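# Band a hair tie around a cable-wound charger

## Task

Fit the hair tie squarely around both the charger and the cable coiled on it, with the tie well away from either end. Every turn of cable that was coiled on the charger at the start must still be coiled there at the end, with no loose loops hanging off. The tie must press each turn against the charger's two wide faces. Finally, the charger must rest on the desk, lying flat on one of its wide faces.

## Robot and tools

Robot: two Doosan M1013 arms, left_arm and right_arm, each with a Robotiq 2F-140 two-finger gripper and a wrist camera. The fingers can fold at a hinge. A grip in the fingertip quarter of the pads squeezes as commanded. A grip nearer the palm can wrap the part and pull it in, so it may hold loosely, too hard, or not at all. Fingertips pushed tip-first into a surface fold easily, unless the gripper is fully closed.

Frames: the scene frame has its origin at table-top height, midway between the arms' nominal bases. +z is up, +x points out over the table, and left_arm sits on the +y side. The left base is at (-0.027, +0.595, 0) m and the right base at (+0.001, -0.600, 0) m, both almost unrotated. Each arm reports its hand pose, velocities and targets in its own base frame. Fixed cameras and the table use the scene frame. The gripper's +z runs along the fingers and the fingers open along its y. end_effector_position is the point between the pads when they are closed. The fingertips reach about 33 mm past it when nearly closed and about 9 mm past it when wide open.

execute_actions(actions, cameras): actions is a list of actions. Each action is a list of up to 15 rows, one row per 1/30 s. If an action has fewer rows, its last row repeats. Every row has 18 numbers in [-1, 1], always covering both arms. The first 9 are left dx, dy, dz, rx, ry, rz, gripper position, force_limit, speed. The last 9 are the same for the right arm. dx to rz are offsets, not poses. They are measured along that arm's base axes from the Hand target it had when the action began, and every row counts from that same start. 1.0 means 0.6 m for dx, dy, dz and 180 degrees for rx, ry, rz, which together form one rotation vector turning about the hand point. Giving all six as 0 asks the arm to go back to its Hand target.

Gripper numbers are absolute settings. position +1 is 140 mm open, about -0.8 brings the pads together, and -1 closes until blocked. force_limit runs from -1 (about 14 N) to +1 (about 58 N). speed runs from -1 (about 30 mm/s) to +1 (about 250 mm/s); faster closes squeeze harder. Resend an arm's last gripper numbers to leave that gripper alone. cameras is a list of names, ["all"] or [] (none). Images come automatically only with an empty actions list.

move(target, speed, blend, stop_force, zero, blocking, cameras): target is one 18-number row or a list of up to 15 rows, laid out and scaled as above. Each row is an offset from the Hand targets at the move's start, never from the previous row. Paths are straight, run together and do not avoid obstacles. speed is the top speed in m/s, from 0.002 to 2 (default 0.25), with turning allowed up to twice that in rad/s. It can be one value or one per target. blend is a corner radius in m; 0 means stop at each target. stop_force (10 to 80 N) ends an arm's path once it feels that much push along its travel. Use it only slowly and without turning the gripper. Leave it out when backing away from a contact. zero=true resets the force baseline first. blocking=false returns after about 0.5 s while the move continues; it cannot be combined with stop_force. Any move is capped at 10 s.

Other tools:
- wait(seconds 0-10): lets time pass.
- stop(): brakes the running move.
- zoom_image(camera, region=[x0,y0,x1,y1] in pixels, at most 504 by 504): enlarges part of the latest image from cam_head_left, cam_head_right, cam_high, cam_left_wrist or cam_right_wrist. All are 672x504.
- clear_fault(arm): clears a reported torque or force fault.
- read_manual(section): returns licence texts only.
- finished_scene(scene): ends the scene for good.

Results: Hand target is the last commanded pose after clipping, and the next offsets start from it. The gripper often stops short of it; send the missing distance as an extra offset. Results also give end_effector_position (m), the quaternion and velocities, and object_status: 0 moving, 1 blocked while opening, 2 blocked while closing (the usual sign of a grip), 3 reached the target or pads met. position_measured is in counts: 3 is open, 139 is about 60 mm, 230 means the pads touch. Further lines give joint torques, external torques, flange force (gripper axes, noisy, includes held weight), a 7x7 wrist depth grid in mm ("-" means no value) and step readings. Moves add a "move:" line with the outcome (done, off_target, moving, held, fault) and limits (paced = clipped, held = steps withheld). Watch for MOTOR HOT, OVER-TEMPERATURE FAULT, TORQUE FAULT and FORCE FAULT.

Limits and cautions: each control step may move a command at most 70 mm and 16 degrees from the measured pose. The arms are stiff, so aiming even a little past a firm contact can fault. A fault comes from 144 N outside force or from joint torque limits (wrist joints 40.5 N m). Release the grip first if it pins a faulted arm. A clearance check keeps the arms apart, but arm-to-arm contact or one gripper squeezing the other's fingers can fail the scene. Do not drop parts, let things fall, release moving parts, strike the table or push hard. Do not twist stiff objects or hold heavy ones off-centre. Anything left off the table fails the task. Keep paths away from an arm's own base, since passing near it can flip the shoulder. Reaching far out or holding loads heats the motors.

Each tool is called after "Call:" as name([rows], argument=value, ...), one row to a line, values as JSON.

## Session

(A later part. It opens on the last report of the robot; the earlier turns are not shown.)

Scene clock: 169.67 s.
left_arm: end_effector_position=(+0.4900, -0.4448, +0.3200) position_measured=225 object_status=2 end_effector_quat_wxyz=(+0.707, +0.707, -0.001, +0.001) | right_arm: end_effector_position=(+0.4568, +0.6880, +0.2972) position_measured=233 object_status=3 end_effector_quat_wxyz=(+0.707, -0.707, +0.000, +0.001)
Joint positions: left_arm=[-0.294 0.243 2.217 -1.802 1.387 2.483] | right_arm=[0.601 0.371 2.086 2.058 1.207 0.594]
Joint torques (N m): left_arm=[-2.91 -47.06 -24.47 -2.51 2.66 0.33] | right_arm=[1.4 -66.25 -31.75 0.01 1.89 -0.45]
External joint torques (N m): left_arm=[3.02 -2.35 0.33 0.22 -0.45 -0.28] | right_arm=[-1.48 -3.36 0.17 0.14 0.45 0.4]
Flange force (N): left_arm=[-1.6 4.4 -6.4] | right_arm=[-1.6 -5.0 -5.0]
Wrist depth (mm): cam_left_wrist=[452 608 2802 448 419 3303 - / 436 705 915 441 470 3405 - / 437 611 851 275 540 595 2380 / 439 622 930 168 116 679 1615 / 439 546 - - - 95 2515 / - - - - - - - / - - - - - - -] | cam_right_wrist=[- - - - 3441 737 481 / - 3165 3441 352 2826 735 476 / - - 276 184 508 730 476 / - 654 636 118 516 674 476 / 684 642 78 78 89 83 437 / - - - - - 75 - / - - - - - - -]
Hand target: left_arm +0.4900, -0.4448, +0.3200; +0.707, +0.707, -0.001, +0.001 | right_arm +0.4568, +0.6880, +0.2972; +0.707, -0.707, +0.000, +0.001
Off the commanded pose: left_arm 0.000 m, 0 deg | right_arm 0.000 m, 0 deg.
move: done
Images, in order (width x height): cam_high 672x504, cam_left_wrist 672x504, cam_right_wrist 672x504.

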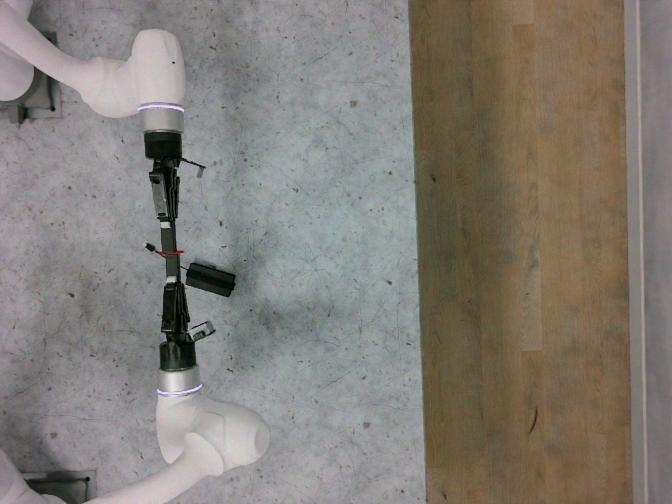

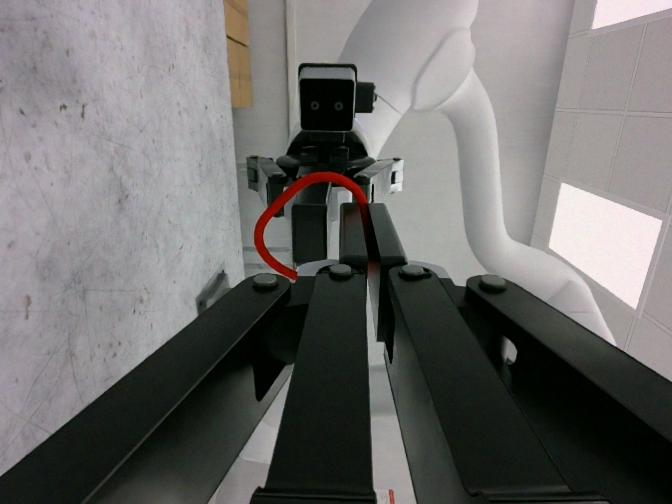

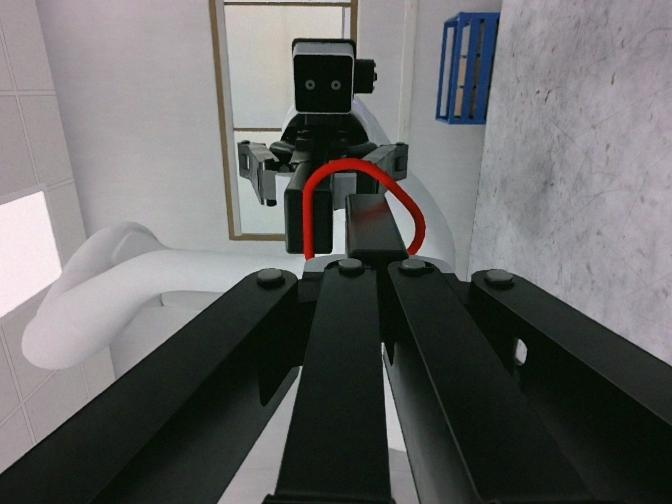

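Call:
move([
  [0,0,0,0,0,0,-1,-1,-1,0,0.035,0,0,0,0,-1,-1,-1],
], speed=0.03, cameras=["cam_left_wrist","cam_right_wrist","cam_high"])

Call:
zoom_image(camera="cam_high", region=[120, 200, 240, 320])

Call:
zoom_image(camera="cam_right_wrist", region=[250, 110, 460, 280])

Call:
zoom_image(camera="cam_left_wrist", region=[220, 140, 420, 300])

Scene clock: 177.47 s.
left_arm: end_effector_position=(+0.4900, -0.4448, +0.3200) position_measured=225 object_status=2 end_effector_quat_wxyz=(+0.707, +0.707, -0.001, +0.001) | right_arm: end_effector_position=(+0.4568, +0.7090, +0.2972) position_measured=233 object_status=3 end_effector_quat_wxyz=(+0.707, -0.707, +0.000, +0.001)
Joint positions: left_arm=[-0.294 0.243 2.217 -1.802 1.387 2.483] | right_arm=[0.63 0.387 2.061 2.08 1.186 0.594]
Joint torques (N m): left_arm=[-2.82 -47.1 -24.49 -2.44 2.7 0.4] | right_arm=[0.55 -67.95 -31.67 0.06 1.85 -0.48]
External joint torques (N m): left_arm=[2.68 -2.28 0.26 0.13 -0.49 -0.35] | right_arm=[-0.65 -4.6 -0.56 0.03 0.52 0.43]
Flange force (N): left_arm=[-1.6 4.5 -5.5] | right_arm=[-2.2 -7.0 -4.1]
Wrist depth (mm): cam_left_wrist=[433 613 1054 418 401 - - / 433 615 1006 422 439 4176 - / 438 616 855 228 299 582 2354 / 438 625 946 137 636 667 - / 439 546 - - - 95 - / - - - - - - - / - - - - - - -] | cam_right_wrist=[- - 3768 - 3768 733 483 / - - 3391 333 2760 733 482 / - - 276 166 296 728 480 / - 647 153 120 483 667 477 / 667 617 78 78 89 83 436 / - - - - - 75 - / - - - - - - -]
Hand target: left_arm +0.4900, -0.4448, +0.3200; +0.707, +0.707, -0.001, +0.001 | right_arm +0.4568, +0.7090, +0.2972; +0.707, -0.707, +0.000, +0.001
Off the commanded pose: left_arm 0.000 m, 0 deg | right_arm 0.000 m, 0 deg.
move: done
Images, in order (width x height): cam_high 672x504, cam_left_wrist 672x504, cam_right_wrist 672x504.

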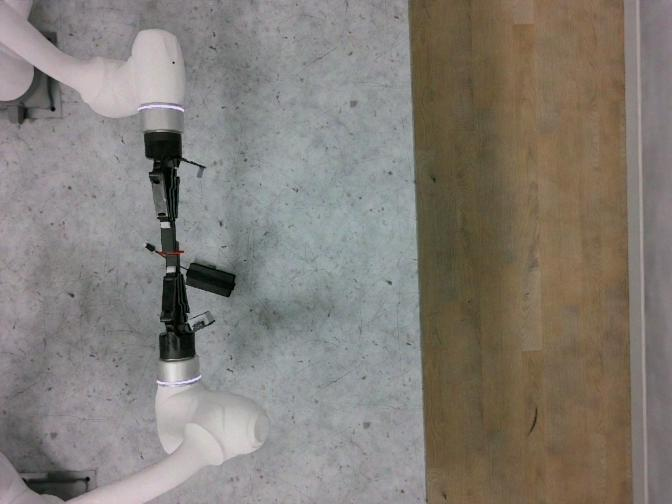

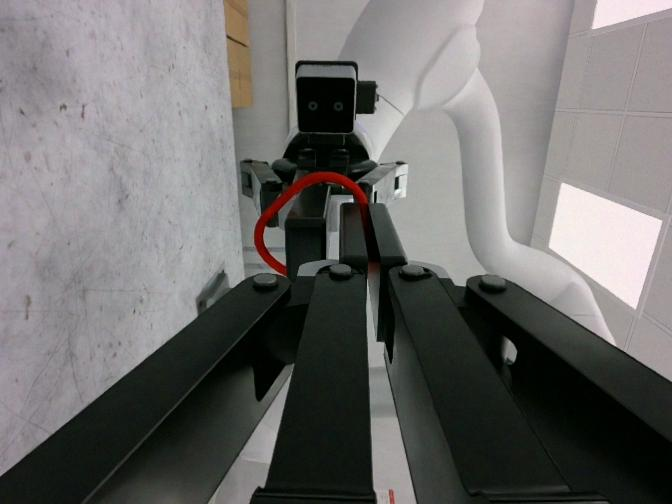

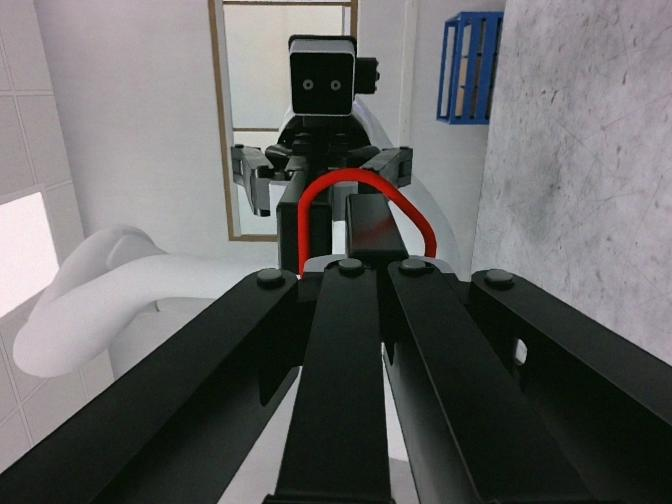

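Scaled by 4.200 from the camera's 672x504 image, which has a finer 960x720 frame.

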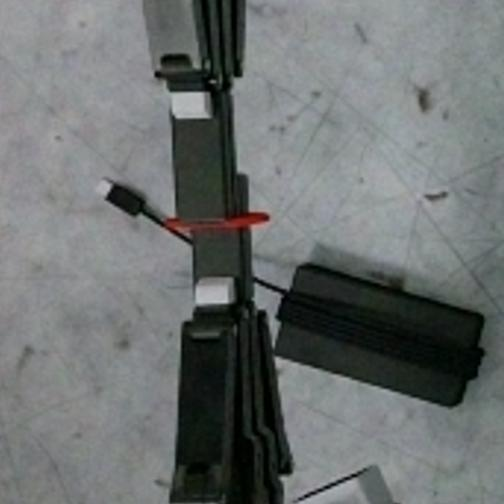

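Scaled by 2.400 from the camera's 672x504 image, which has a finer 960x720 frame.

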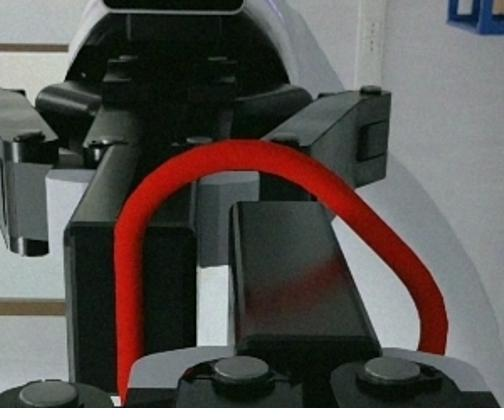

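Scaled by 2.520 from the camera's 672x504 image, which has a finer 960x720 frame.

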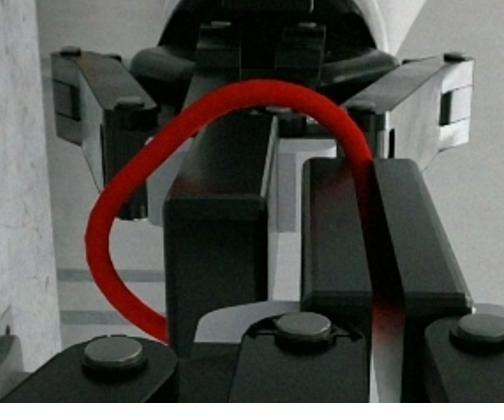

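Call:
move([
  [0,0,0,0,0,0,-1,-1,-1,0,0,-0.015,0,0,0,-1,-1,-1],
  [0,0,0,0,0,0,-1,-1,-1,0,0,-0.015,0,0,0,-0.65,-1,-1],
  [0,0,0,0,0,0,-1,-1,-1,0,0,-0.027,0,0,0,-0.65,-1,-1],
  [0,0,0,0,0,0,-1,-1,-1,0,0,-0.027,0,0,0,-0.47,-1,-1],
], speed=0.03, cameras=["cam_left_wrist","cam_right_wrist"])

Scene clock: 186.03 s.
left_arm: end_effector_position=(+0.4900, -0.4448, +0.3200) position_measured=225 object_status=2 end_effector_quat_wxyz=(+0.707, +0.707, -0.001, +0.001) | right_arm: end_effector_position=(+0.4568, +0.7090, +0.2810) position_measured=188 object_status=0 end_effector_quat_wxyz=(+0.707, -0.707, +0.000, +0.001)
Joint positions: left_arm=[-0.294 0.244 2.217 -1.802 1.387 2.483] | right_arm=[0.63 0.41 2.068 2.091 1.2 0.565]
Joint torques (N m): left_arm=[-2.84 -48.45 -26.02 -3.22 3.42 0.38] | right_arm=[0.99 -67.71 -29.42 -0.69 1.18 -0.49]
External joint torques (N m): left_arm=[2.9 -0.95 1.78 0.92 -1.22 -0.33] | right_arm=[-1.07 -5.81 -1.76 0.74 1.22 0.45]
Flange force (N): left_arm=[-2.2 2.1 -6.5] | right_arm=[-1.5 -8.3 -3.9]
Wrist depth (mm): cam_left_wrist=[431 606 3570 411 405 3032 - / 434 613 942 422 437 - 2837 / 443 611 269 277 548 - - / 438 581 156 - 116 651 2213 / 434 545 - - - 95 2604 / - - - - - - - / - - - - - - -] | cam_right_wrist=[2698 - - - 3044 694 457 / - - 2826 385 2860 690 456 / 4093 - 218 231 3543 690 455 / 717 791 149 492 132 636 456 / - 76 86 866 - 84 82 / - - - 751 - - - / - - - - - - -]
Hand target: left_arm +0.4900, -0.4448, +0.3200; +0.707, +0.707, -0.001, +0.001 | right_arm +0.4568, +0.7090, +0.2810; +0.707, -0.707, +0.000, +0.001
Off the commanded pose: left_arm 0.000 m, 0 deg | right_arm 0.000 m, 0 deg.
move: done
Images, in order (width x height): cam_left_wrist 672x504, cam_right_wrist 672x504.

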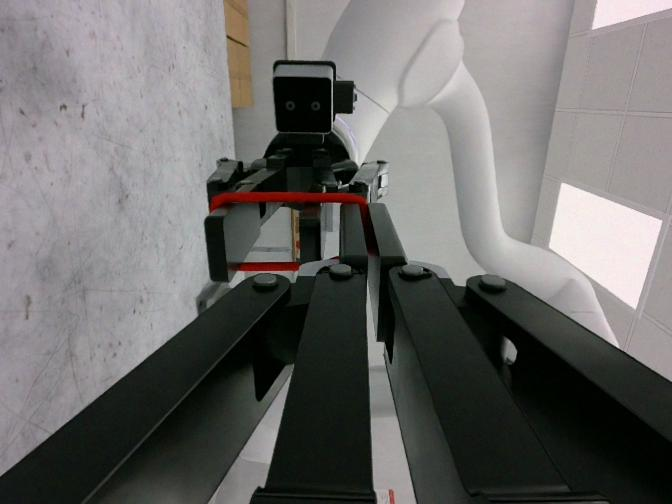

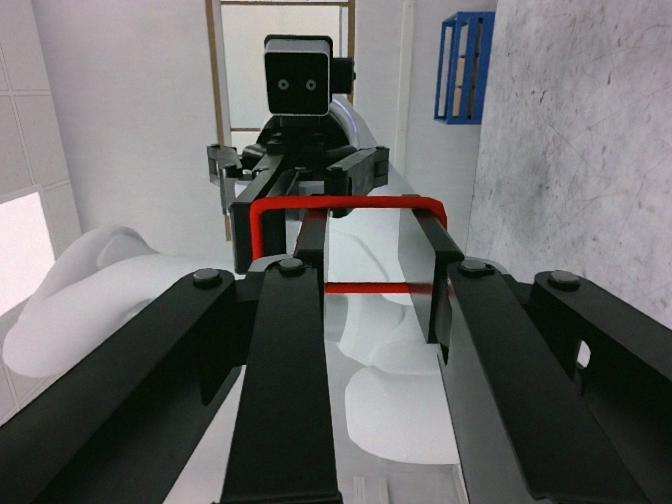

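Call:
move([
  [0,0,0,0,0,0,-0.7,-1,-1,0,0,0,0,0,0,-0.47,-1,-1],
  [0,0.15,0.03,0,0,0,-0.7,-1,-1,0,0,0,0,0,0,-0.47,-1,-1],
], speed=0.05)

Call:
move(target=[0,0,0,0,0,0,-0.7,-1,-1,0,0,0,0,0,0,0.17,0.3,-1], cameras=["cam_left_wrist","cam_right_wrist"])

Scene clock: 191.80 s.
left_arm: end_effector_position=(+0.4900, -0.3548, +0.3380) position_measured=217 object_status=3 end_effector_quat_wxyz=(+0.707, +0.707, -0.001, +0.001) | right_arm: end_effector_position=(+0.4568, +0.7090, +0.2809) position_measured=188 object_status=3 end_effector_quat_wxyz=(+0.707, -0.707, +0.000, +0.001)
Joint positions: left_arm=[-0.116 0.2 2.227 -1.658 1.495 2.432] | right_arm=[0.63 0.41 2.068 2.091 1.2 0.565]
Joint torques (N m): left_arm=[-4.53 -43.71 -24.98 -2.31 2.57 0.38] | right_arm=[0.44 -69.95 -31.01 -0.08 1.91 -0.48]
External joint torques (N m): left_arm=[4.47 -1.79 0.16 0.24 -0.45 -0.33] | right_arm=[-0.38 -3.28 -0.09 0.11 0.48 0.44]
Flange force (N): left_arm=[-1.5 3.5 -9.0] | right_arm=[-2.0 -5.0 -3.1]
Wrist depth (mm): cam_left_wrist=[455 649 1064 484 486 - 2874 / 463 645 1085 498 569 - - / 461 655 322 358 663 - 2380 / 467 657 962 3570 116 748 2108 / 468 - 90 - - 93 2515 / - - - - - - - / - - - - - - -] | cam_right_wrist=[- - - 3252 3892 690 457 / - - 482 466 3441 690 453 / - - 257 311 589 688 460 / - 649 - 130 132 635 454 / - 76 86 155 - 84 82 / - - - 758 - - - / - - - - - - -]
Hand target: left_arm +0.4900, -0.3548, +0.3380; +0.707, +0.707, -0.001, +0.001 | right_arm +0.4568, +0.7090, +0.2810; +0.707, -0.707, +0.000, +0.001
Off the commanded pose: left_arm 0.000 m, 0 deg | right_arm 0.000 m, 0 deg.
move: done

Scene clock: 193.70 s.
left_arm: end_effector_position=(+0.4900, -0.3548, +0.3380) position_measured=217 object_status=3 end_effector_quat_wxyz=(+0.707, +0.707, -0.001, +0.001) | right_arm: end_effector_position=(+0.4568, +0.7090, +0.2810) position_measured=108 object_status=0 end_effector_quat_wxyz=(+0.707, -0.707, +0.000, +0.001)
Joint positions: left_arm=[-0.116 0.2 2.227 -1.658 1.495 2.432] | right_arm=[0.63 0.41 2.068 2.091 1.2 0.565]
Joint torques (N m): left_arm=[-2.99 -43.48 -25.1 -2.3 2.6 0.37] | right_arm=[0.48 -69.94 -30.96 -0.08 1.91 -0.45]
External joint torques (N m): left_arm=[2.98 -2.04 0.32 0.24 -0.48 -0.32] | right_arm=[-0.44 -3.46 -0.24 0.11 0.47 0.4]
Flange force (N): left_arm=[-2.5 3.8 -6.0] | right_arm=[-1.9 -5.3 -3.1]
Wrist depth (mm): cam_left_wrist=[455 645 1112 490 - - - / 463 643 992 496 552 - - / 459 611 305 305 651 - - / 467 667 1054 - 116 768 - / 465 - 90 - - 93 - / - - - - - - - / - - - - - - -] | cam_right_wrist=[3165 - - - 3083 698 457 / 3297 - 465 411 2826 696 458 / - - 257 344 604 684 453 / - 3892 131 601 588 124 452 / - 90 117 910 899 114 84 / - - - 791 730 - - / - - - - 682 - -]
Hand target: left_arm +0.4900, -0.3548, +0.3380; +0.707, +0.707, -0.001, +0.001 | right_arm +0.4568, +0.7090, +0.2810; +0.707, -0.707, +0.000, +0.001
Off the commanded pose: left_arm 0.000 m, 0 deg | right_arm 0.000 m, 0 deg.
move: done
Images, in order (width x height): cam_left_wrist 672x504, cam_right_wrist 672x504.

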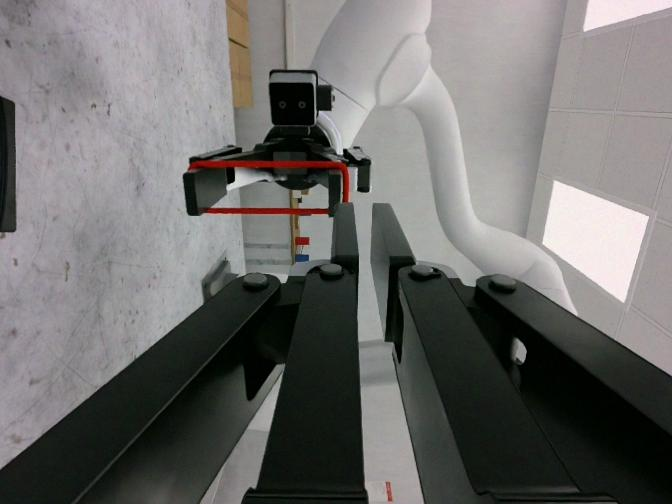

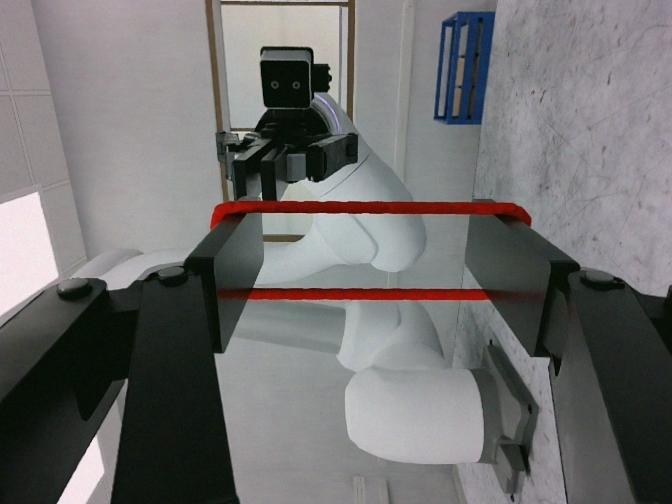

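Call:
move([
  [0,0,0,0,0,0,-0.7,-1,-1,0,-0.55,0.08,0,0,0,0.17,0.3,-1],
  [-0.038,-0.32,-0.1,0.496,-0.078,-0.078,1,0,-0.5,0,-0.55,0.08,0,-0.5,0,0.17,0.3,-1],
], speed=0.2, cameras=["all"])

Scene clock: 215.47 s.
left_arm: end_effector_position=(+0.4672, -0.5468, +0.2780) position_measured=3 object_status=0 end_effector_quat_wxyz=(-0.001, +0.988, -0.156, +0.000) | right_arm: end_effector_position=(+0.4568, +0.3790, +0.3290) position_measured=108 object_status=3 end_effector_quat_wxyz=(+0.500, -0.501, -0.500, -0.499)
Joint positions: left_arm=[-0.912 0.289 1.528 0.001 1.326 0.972] | right_arm=[0.026 0.171 2.288 1.59 1.553 -0.887]
Joint torques (N m): left_arm=[-2.69 -67.76 -41.34 3.75 0.46 0.34] | right_arm=[0.72 -45.35 -30.41 1.54 1.69 -0.4]
External joint torques (N m): left_arm=[2.75 -3.08 0.28 0.49 -0.5 -0.34] | right_arm=[-0.65 -3.47 -0.17 0.17 0.5 0.4]
Flange force (N): left_arm=[-2.9 -5.7 0.0] | right_arm=[6.8 -4.2 -2.3]
Wrist depth (mm): cam_left_wrist=[364 359 363 359 358 358 354 / 386 382 384 376 382 378 378 / 409 407 408 404 407 405 402 / 425 135 434 431 430 415 130 / - 466 466 460 459 457 111 / - 502 501 502 493 493 492 / - 541 541 538 536 531 538] | cam_right_wrist=[- - 876 342 - - - / 2826 3491 942 404 - - - / 4655 938 1041 335 4946 - 2158 / 1069 950 151 1094 1010 124 - / - 90 669 715 709 115 84 / - - 575 578 582 - - / - - 471 469 471 - -]
Hand target: left_arm +0.4672, -0.5468, +0.2780; -0.001, +0.988, -0.156, +0.000 | right_arm +0.4568, +0.3790, +0.3290; +0.500, -0.501, -0.500, -0.499
Off the commanded pose: left_arm 0.000 m, 0 deg | right_arm 0.000 m, 0 deg.
move: done

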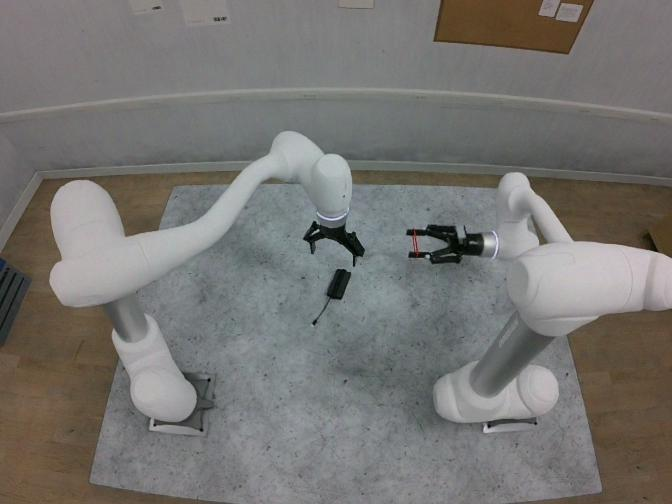

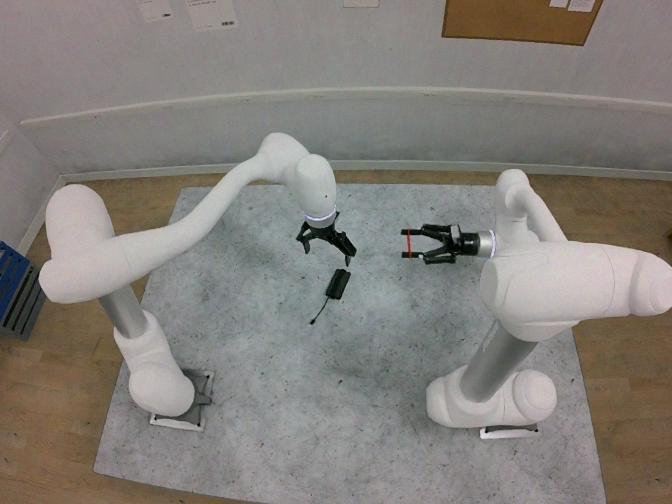

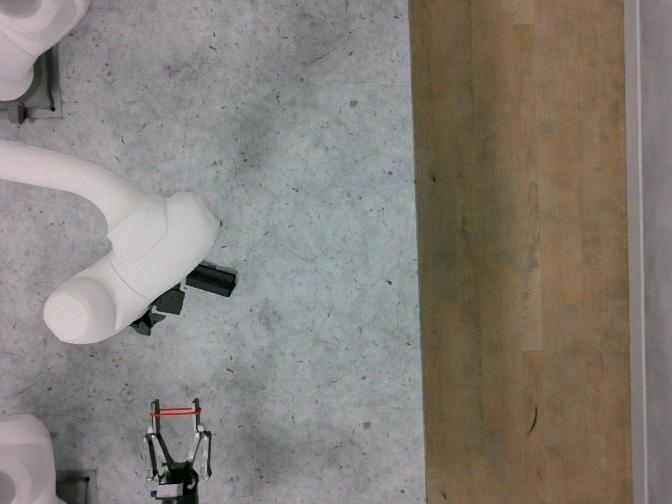

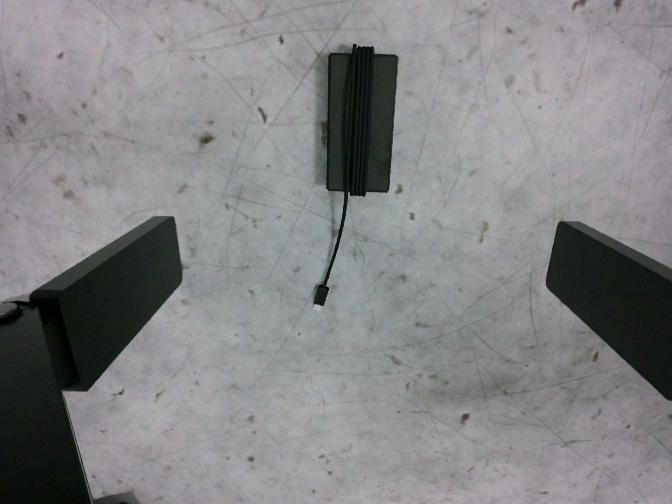

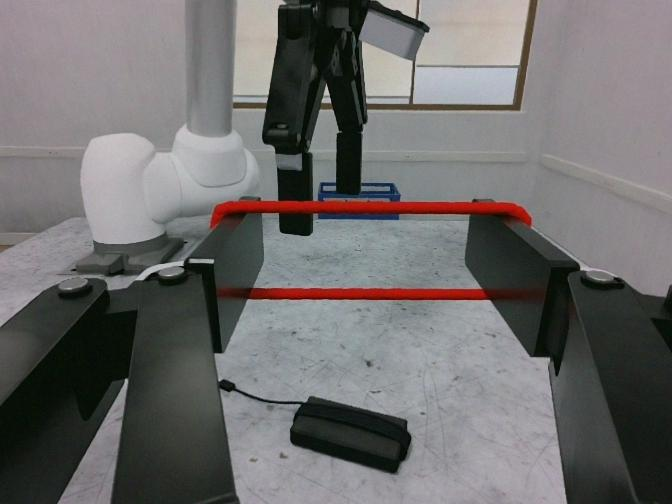

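Call:
move([
  [-0.0107,-0.0115,-0.25,0,0,0,0.175,0,-0.5,0,0,0,0,0,0,0.17,0.3,-1],
  [-0.0107,-0.0115,-0.405,0,0,0,0.175,0,-0.5,0,0,0,0,0,0,0.17,0.3,-1],
], speed=[0.2,0.07], cameras=["cam_left_wrist"])

Scene clock: 224.87 s.
left_arm: end_effector_position=(+0.4608, -0.5537, +0.0350) position_measured=107 object_status=3 end_effector_quat_wxyz=(-0.001, +0.988, -0.156, +0.000) | right_arm: end_effector_position=(+0.4568, +0.3790, +0.3290) position_measured=108 object_status=3 end_effector_quat_wxyz=(+0.500, -0.501, -0.500, -0.499)
Joint positions: left_arm=[-0.925 0.462 1.763 0.001 0.918 0.959] | right_arm=[0.026 0.171 2.288 1.59 1.553 -0.887]
Joint torques (N m): left_arm=[-3.05 -76.93 -34.01 2.99 0.48 0.37] | right_arm=[0.54 -45.33 -30.59 1.52 1.73 -0.42]
External joint torques (N m): left_arm=[2.94 -3.18 0.51 0.47 -0.51 -0.37] | right_arm=[-0.58 -3.18 0.07 0.21 0.46 0.42]
Flange force (N): left_arm=[-2.7 -5.9 -2.0] | right_arm=[6.2 -4.2 -2.0]
Wrist depth (mm): cam_left_wrist=[149 149 147 122 126 147 145 / 158 158 155 133 131 157 155 / 168 166 165 134 141 166 163 / 179 177 144 148 149 134 176 / - - 191 191 190 113 - / - - 206 206 204 - - / - - 219 222 222 - -] | cam_right_wrist=[- - 337 320 411 - - / - - 920 335 394 - - / 4845 942 997 358 408 - - / 1074 961 131 400 1019 124 - / - 90 674 459 715 115 84 / - - 585 530 586 - - / - - 470 462 474 - -]
Hand target: left_arm +0.4608, -0.5537, +0.0350; -0.001, +0.988, -0.156, +0.000 | right_arm +0.4568, +0.3790, +0.3290; +0.500, -0.501, -0.500, -0.499
Off the commanded pose: left_arm 0.000 m, 0 deg | right_arm 0.000 m, 0 deg.
move: done
Images, in order (width x height): cam_left_wrist 672x504.

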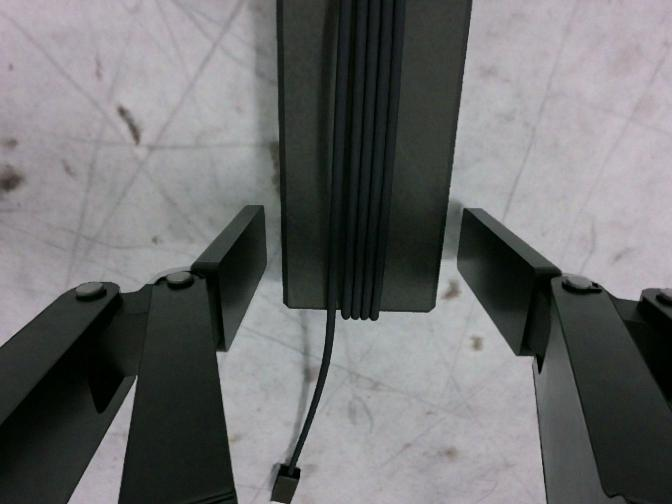

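Call:
move(target=[0,0,0,0,0,0,-1,0,-1,0,0,0,0,0,0,0.17,0.3,-1])

Call:
wait(seconds=0.8)

Call:
move([
  [0,0.02,0.2,0,0,0,-1,0,-1,0,0,0,0,0,0,0.17,0.3,-1],
  [0.0453,0.181,0.483,0,0,-0.401,-1,0,-1,0,0,-0.045,0,0,0,0.17,0.3,-1],
], speed=0.15, blend=[0.03,0], cameras=["all"])

Call:
zoom_image(camera="cam_right_wrist", region=[200, 80, 540, 335])

Scene clock: 233.63 s.
left_arm: end_effector_position=(+0.4608, -0.5537, +0.0350) position_measured=141 object_status=0 end_effector_quat_wxyz=(-0.001, +0.988, -0.156, +0.000) | right_arm: end_effector_position=(+0.4568, +0.3790, +0.3290) position_measured=108 object_status=3 end_effector_quat_wxyz=(+0.500, -0.501, -0.500, -0.499)
Joint positions: left_arm=[-0.925 0.462 1.763 0.001 0.918 0.959] | right_arm=[0.026 0.171 2.288 1.59 1.553 -0.887]
Joint torques (N m): left_arm=[-3.17 -75.96 -33.74 2.96 0.35 0.3] | right_arm=[0.57 -45.43 -30.56 1.53 1.74 -0.4]
External joint torques (N m): left_arm=[3 -4.24 -0.01 0.52 -0.4 -0.3] | right_arm=[-0.63 -2.96 0 0.2 0.44 0.41]
Flange force (N): left_arm=[-2.8 -6.2 -3.6] | right_arm=[5.8 -3.8 -2.1]
Wrist depth (mm): cam_left_wrist=[149 149 147 123 124 147 145 / 158 158 155 132 132 158 155 / 168 166 168 132 142 166 163 / 179 177 136 148 146 175 175 / - - 116 190 190 84 - / - - 206 205 204 - - / - - - 222 222 - -] | cam_right_wrist=[- 2760 830 318 411 - - / - - 906 336 394 - - / 4093 938 1010 356 415 - 2198 / 1084 946 131 397 1015 124 - / - 90 680 474 722 115 84 / - - 580 516 578 - - / - - 472 470 472 - -]
Hand target: left_arm +0.4608, -0.5537, +0.0350; -0.001, +0.988, -0.156, +0.000 | right_arm +0.4568, +0.3790, +0.3290; +0.500, -0.501, -0.500, -0.499
Off the commanded pose: left_arm 0.000 m, 0 deg | right_arm 0.000 m, 0 deg.
move: done

Scene clock: 234.43 s.
left_arm: end_effector_position=(+0.4608, -0.5537, +0.0350) position_measured=141 object_status=2 end_effector_quat_wxyz=(-0.001, +0.988, -0.156, +0.000) | right_arm: end_effector_position=(+0.4568, +0.3790, +0.3290) position_measured=108 object_status=3 end_effector_quat_wxyz=(+0.500, -0.501, -0.500, -0.499)
Joint positions: left_arm=[-0.925 0.462 1.763 0.001 0.918 0.959] | right_arm=[0.026 0.171 2.288 1.59 1.553 -0.887]
Joint torques (N m): left_arm=[-2.78 -76.24 -33.77 2.95 0.36 0.27] | right_arm=[0.48 -45.37 -30.48 1.52 1.72 -0.43]
External joint torques (N m): left_arm=[2.88 -3.93 0.08 0.53 -0.41 -0.27] | right_arm=[-0.44 -3.48 -0.11 0.2 0.47 0.43]
Flange force (N): left_arm=[-2.7 -6.0 -3.2] | right_arm=[6.8 -4.3 -1.7]
Wrist depth (mm): cam_left_wrist=[149 149 147 123 125 147 145 / 158 158 156 132 132 158 155 / 168 166 167 137 142 166 163 / 180 177 137 150 147 174 176 / - - 116 190 190 84 - / - - 206 205 205 - - / - - - 223 221 - -] | cam_right_wrist=[- - 824 319 418 - - / - - 917 335 393 463 3208 / 3957 957 997 358 459 4165 3044 / 1060 957 131 400 1010 124 2219 / - 90 676 471 717 115 84 / - - 575 531 580 - - / - - 471 459 474 - -]
Hand target: left_arm +0.4608, -0.5537, +0.0350; -0.001, +0.988, -0.156, +0.000 | right_arm +0.4568, +0.3790, +0.3290; +0.500, -0.501, -0.500, -0.499
Tool commands: left_gripper/position=-1.0 left_gripper/force_limit=+0.0 left_gripper/speed=-1.0 right_gripper/position=+0.17 right_gripper/force_limit=+0.3 right_gripper/speed=-1.0
Off the commanded pose: left_arm 0.000 m, 0 deg | right_arm 0.000 m, 0 deg.
wait: 0.80 s; at rest by 0.17 s

Scene clock: 239.87 s.
left_arm: end_effector_position=(+0.4879, -0.4451, +0.3248) position_measured=141 object_status=2 end_effector_quat_wxyz=(-0.001, +0.706, -0.708, +0.000) | right_arm: end_effector_position=(+0.4568, +0.3790, +0.3020) position_measured=108 object_status=3 end_effector_quat_wxyz=(+0.500, -0.501, -0.500, -0.499)
Joint positions: left_arm=[-0.792 0.179 1.582 0.001 1.38 2.352] | right_arm=[0.026 0.217 2.305 1.591 1.554 -0.951]
Joint torques (N m): left_arm=[-2.81 -59.54 -43.61 3.69 0.38 0.43] | right_arm=[0.39 -48.08 -28.48 1.38 1.85 -0.41]
External joint torques (N m): left_arm=[2.86 -0.5 2.16 0.53 -0.41 -0.43] | right_arm=[-0.45 -3.17 -0.08 0.21 0.44 0.41]
Flange force (N): left_arm=[-6.0 1.1 3.7] | right_arm=[6.6 -3.6 -1.5]
Wrist depth (mm): cam_left_wrist=[406 402 405 124 123 399 395 / 430 427 424 131 132 423 419 / 454 453 454 137 140 448 446 / 485 474 116 142 145 468 472 / - - 116 524 512 84 - / - - 551 552 548 - - / - - - 603 592 - -] | cam_right_wrist=[- - - 460 - - - / - - 3709 482 - 3491 3829 / 1164 946 1069 409 3597 - - / 1006 950 151 1010 935 124 - / - 90 626 663 671 115 84 / - - 541 537 540 - - / - - 432 440 436 - -]
Hand target: left_arm +0.4880, -0.4451, +0.3248; -0.001, +0.706, -0.708, +0.000 | right_arm +0.4568, +0.3790, +0.3020; +0.500, -0.501, -0.500, -0.499
Off the commanded pose: left_arm 0.000 m, 0 deg | right_arm 0.000 m, 0 deg.
move: done

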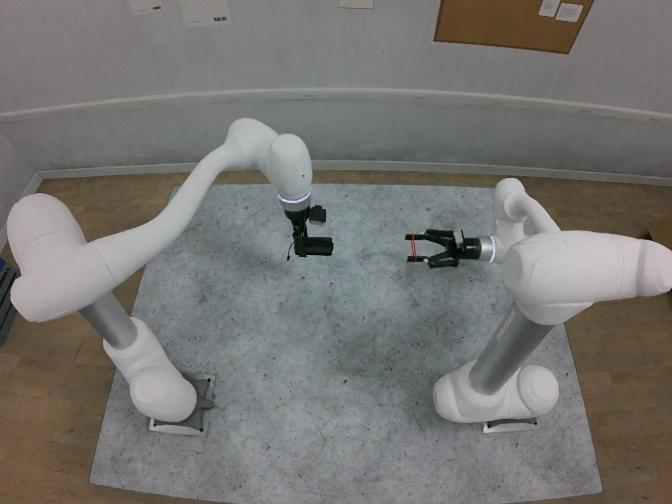

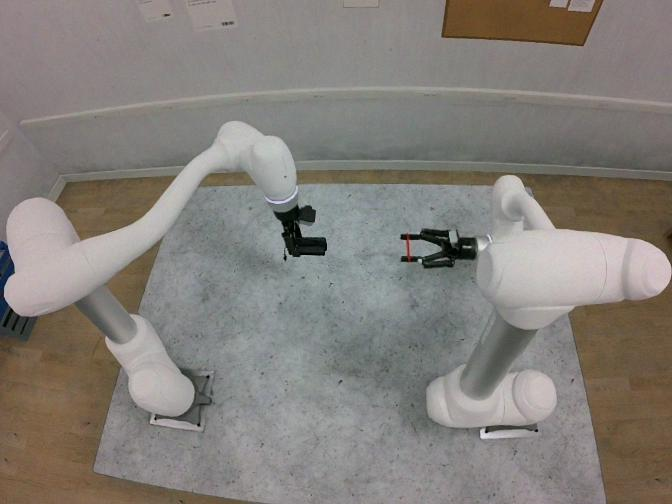

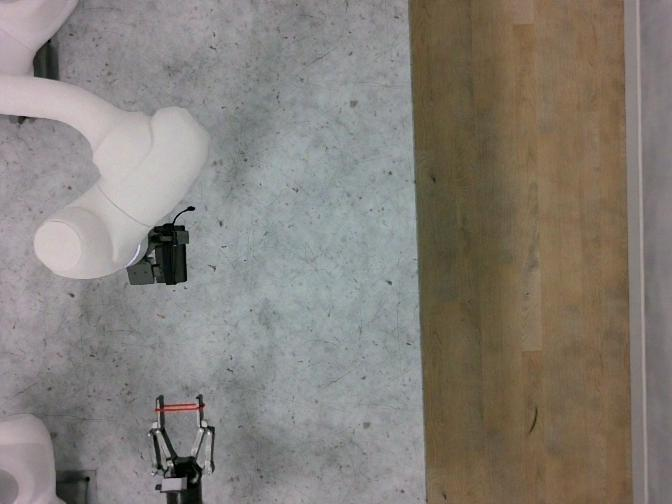

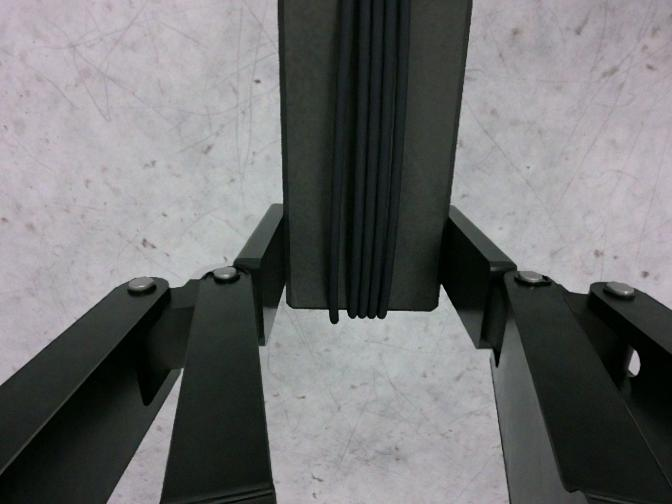

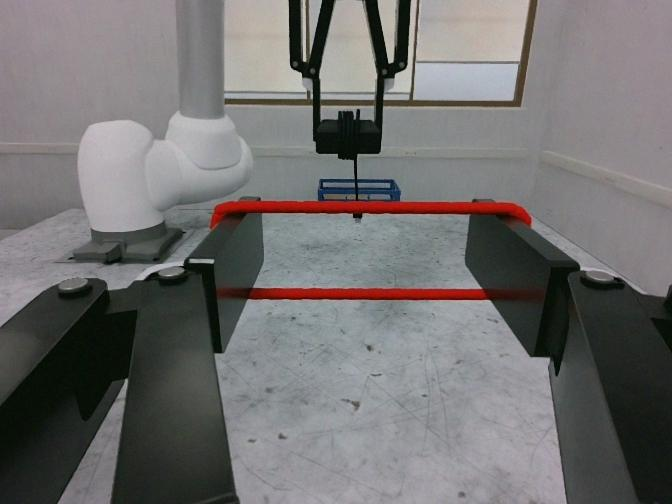

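Scaled by 1.482 from the camera's 672x504 image, which has a finer 960x720 frame.

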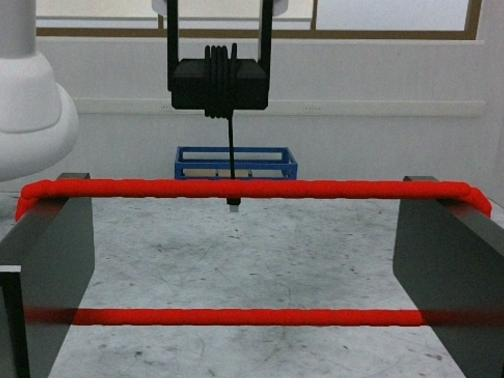

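Call:
move(target=[0,0,0,0,0,0,-1,0,-1,-0.007,0.33,0,0,0,0,0.17,0.3,-1], speed=0.15, cameras=["cam_right_wrist","cam_high"])

Call:
zoom_image(camera="cam_right_wrist", region=[200, 80, 540, 335])

Call:
zoom_image(camera="cam_high", region=[110, 200, 240, 400])

Scene clock: 250.00 s.
left_arm: end_effector_position=(+0.4880, -0.4451, +0.3248) position_measured=141 object_status=2 end_effector_quat_wxyz=(-0.001, +0.706, -0.708, +0.000) | right_arm: end_effector_position=(+0.4526, +0.5770, +0.3020) position_measured=108 object_status=3 end_effector_quat_wxyz=(+0.500, -0.501, -0.500, -0.499)
Joint positions: left_arm=[-0.792 0.179 1.582 0.001 1.381 2.352] | right_arm=[0.428 0.286 2.205 1.918 1.315 -0.963]
Joint torques (N m): left_arm=[-3.04 -59.63 -43.7 3.66 0.4 0.35] | right_arm=[0.81 -57.09 -30.4 0.71 1.79 -0.43]
External joint torques (N m): left_arm=[3.07 -0.56 2.13 0.57 -0.44 -0.35] | right_arm=[-0.8 -3.26 -0.03 -0.06 0.53 0.43]
Flange force (N): left_arm=[-6.3 0.8 3.7] | right_arm=[5.8 -2.3 -4.0]
Wrist depth (mm): cam_left_wrist=[404 403 402 123 124 399 396 / 426 424 424 132 132 420 420 / 452 447 - 137 142 447 444 / 484 478 116 150 146 472 476 / - - 116 524 523 84 - / - - 553 551 556 - - / - - - 598 598 - -] | cam_right_wrist=[3957 768 269 269 266 - 2860 / - 896 845 281 286 - 2860 / 711 805 927 213 214 2968 2826 / 756 781 131 1019 935 124 2793 / - 90 626 667 656 115 84 / - - 537 542 542 - - / - - 437 440 438 - -]
Hand target: left_arm +0.4880, -0.4451, +0.3248; -0.001, +0.706, -0.708, +0.000 | right_arm +0.4526, +0.5770, +0.3020; +0.500, -0.501, -0.500, -0.499
Off the commanded pose: left_arm 0.000 m, 0 deg | right_arm 0.000 m, 0 deg.
move: done
Images, in order (width x height): cam_high 672x504, cam_right_wrist 672x504.

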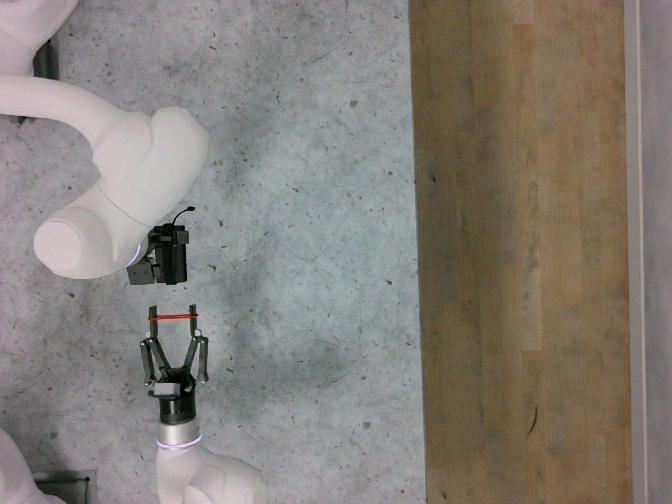

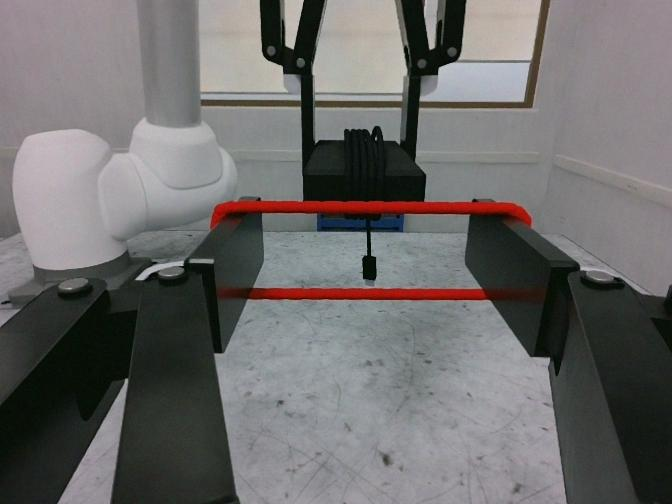

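Scaled by 1.482 from the camera's 672x504 image, which has a finer 960x720 frame.

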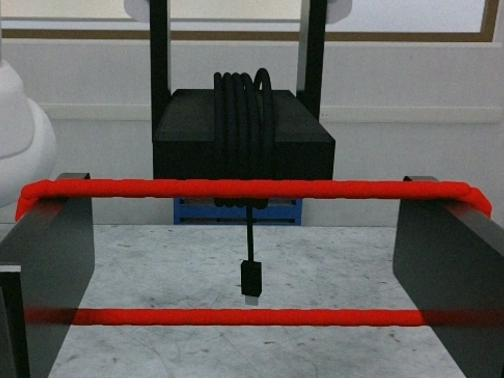

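Scaled by 2.520 from the camera's 672x504 image, which has a finer 960x720 frame.

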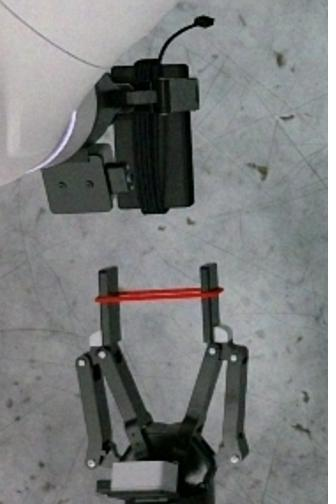

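Call:
move(target=[0,0,0,0,0,0,-1,0,-1,0,0.09,0.004,0,0,0,0.17,0.3,-1], speed=0.06, cameras=["cam_right_wrist","cam_left_wrist"])

Call:
zoom_image(camera="cam_right_wrist", region=[200, 80, 540, 335])

Scene clock: 258.23 s.
left_arm: end_effector_position=(+0.4880, -0.4451, +0.3248) position_measured=141 object_status=2 end_effector_quat_wxyz=(-0.001, +0.706, -0.708, +0.000) | right_arm: end_effector_position=(+0.4526, +0.6310, +0.3044) position_measured=108 object_status=3 end_effector_quat_wxyz=(+0.500, -0.501, -0.500, -0.499)
Joint positions: left_arm=[-0.792 0.179 1.582 0.001 1.381 2.352] | right_arm=[0.519 0.316 2.152 1.989 1.255 -0.963]
Joint torques (N m): left_arm=[-2.92 -59.57 -43.51 3.67 0.39 0.34] | right_arm=[0.89 -60.39 -31.27 0.28 1.64 -0.44]
External joint torques (N m): left_arm=[2.94 -0.58 1.96 0.57 -0.42 -0.34] | right_arm=[-0.87 -3.85 -0.02 0.13 0.68 0.44]
Flange force (N): left_arm=[-6.0 0.7 3.4] | right_arm=[6.0 -2.6 -4.5]
Wrist depth (mm): cam_left_wrist=[401 402 401 124 125 396 392 / 431 425 414 131 131 422 421 / 451 448 452 137 142 446 447 / 485 481 116 150 145 473 475 / - - 116 515 514 84 - / - - 559 552 549 - - / - - - 601 595 - -] | cam_right_wrist=[- 709 218 3391 219 - 2895 / - 768 - 3391 230 3391 - / 669 761 857 181 175 - - / 698 737 131 168 166 124 - / - 90 628 671 673 114 84 / - - 546 543 541 - - / - - 439 440 441 - -]
Hand target: left_arm +0.4880, -0.4451, +0.3248; -0.001, +0.706, -0.708, +0.000 | right_arm +0.4526, +0.6310, +0.3044; +0.500, -0.501, -0.500, -0.499
Off the commanded pose: left_arm 0.000 m, 0 deg | right_arm 0.000 m, 0 deg.
move: done
Images, in order (width x height): cam_left_wrist 672x504, cam_right_wrist 672x504.

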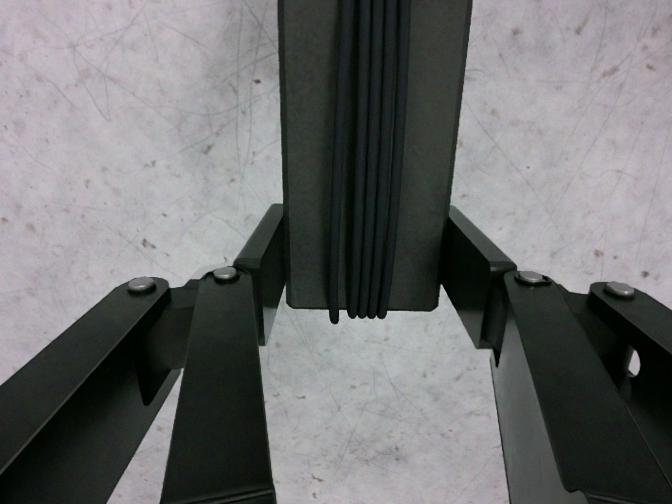

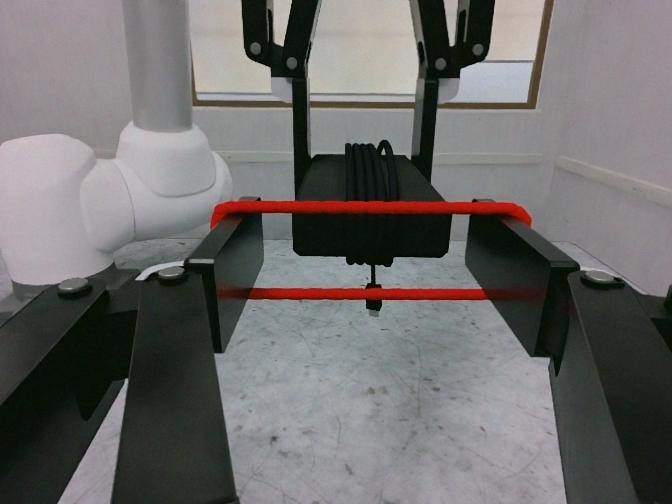

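Scaled by 1.482 from the camera's 672x504 image, which has a finer 960x720 frame.

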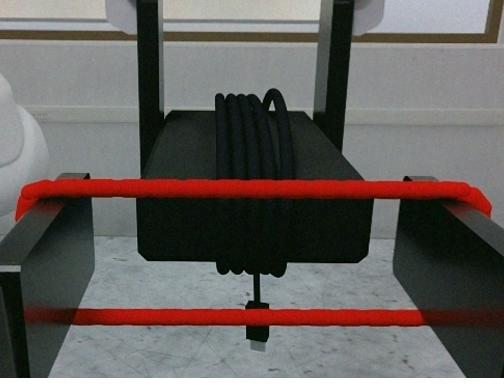

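Call:
move(target=[0,0,0,0,0,0,-1,0,-1,0.002,0.06,0.0,0,0,0,0.17,0.3,-1], speed=0.03, stop_force=25, cameras=["cam_right_wrist","cam_left_wrist"])

Call:
zoom_image(camera="cam_right_wrist", region=[200, 80, 540, 335])

Scene clock: 267.20 s.
left_arm: end_effector_position=(+0.4880, -0.4451, +0.3248) position_measured=141 object_status=2 end_effector_quat_wxyz=(-0.001, +0.706, -0.708, +0.000) | right_arm: end_effector_position=(+0.4538, +0.6670, +0.3044) position_measured=108 object_status=3 end_effector_quat_wxyz=(+0.500, -0.501, -0.500, -0.499)
Joint positions: left_arm=[-0.792 0.179 1.582 0.001 1.381 2.352] | right_arm=[0.574 0.342 2.112 2.032 1.217 -0.964]
Joint torques (N m): left_arm=[-3.23 -59.74 -44.36 3.35 0.07 0.36] | right_arm=[1.01 -63.5 -31.83 0.06 1.77 -0.43]
External joint torques (N m): left_arm=[3.39 -0.64 2.54 0.92 -0.12 -0.36] | right_arm=[-1.02 -3.79 0 0.19 0.55 0.42]
Flange force (N): left_arm=[-7.2 1.1 3.7] | right_arm=[5.7 -2.4 -4.6]
Wrist depth (mm): cam_left_wrist=[402 404 129 124 123 392 395 / 427 428 424 132 132 422 419 / 455 454 451 137 142 445 446 / 483 482 116 150 138 473 475 / - - 116 516 511 84 - / - - 552 553 546 - - / - - - 593 593 - -] | cam_right_wrist=[- 674 184 - 186 184 - / - 733 - - 199 3892 - / 647 730 839 154 168 - - / 658 726 130 129 128 124 - / - 90 630 638 673 115 84 / - - 542 544 550 - - / - - 440 440 441 - -]
Hand target: left_arm +0.4880, -0.4451, +0.3248; -0.001, +0.706, -0.708, +0.000 | right_arm +0.4538, +0.6670, +0.3044; +0.500, -0.501, -0.500, -0.499
Off the commanded pose: left_arm 0.000 m, 0 deg | right_arm 0.000 m, 0 deg.
move: done
Images, in order (width x height): cam_left_wrist 672x504, cam_right_wrist 672x504.

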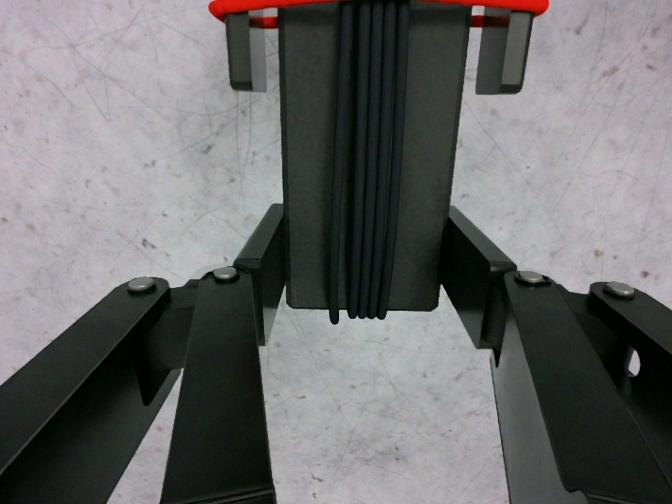

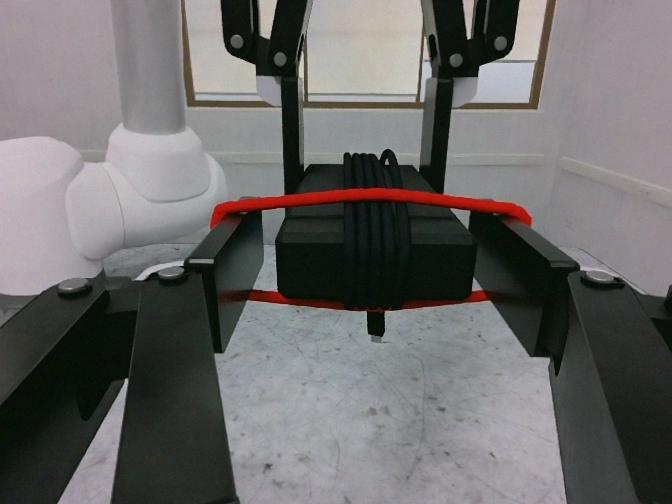

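Scaled by 1.482 from the camera's 672x504 image, which has a finer 960x720 frame.

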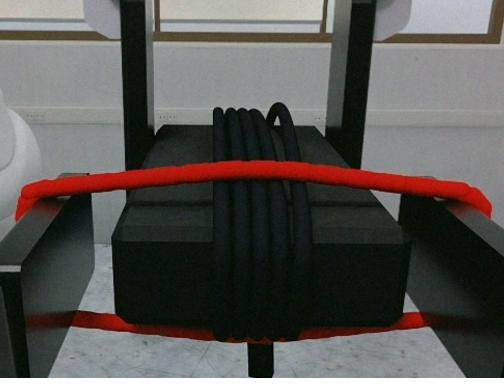

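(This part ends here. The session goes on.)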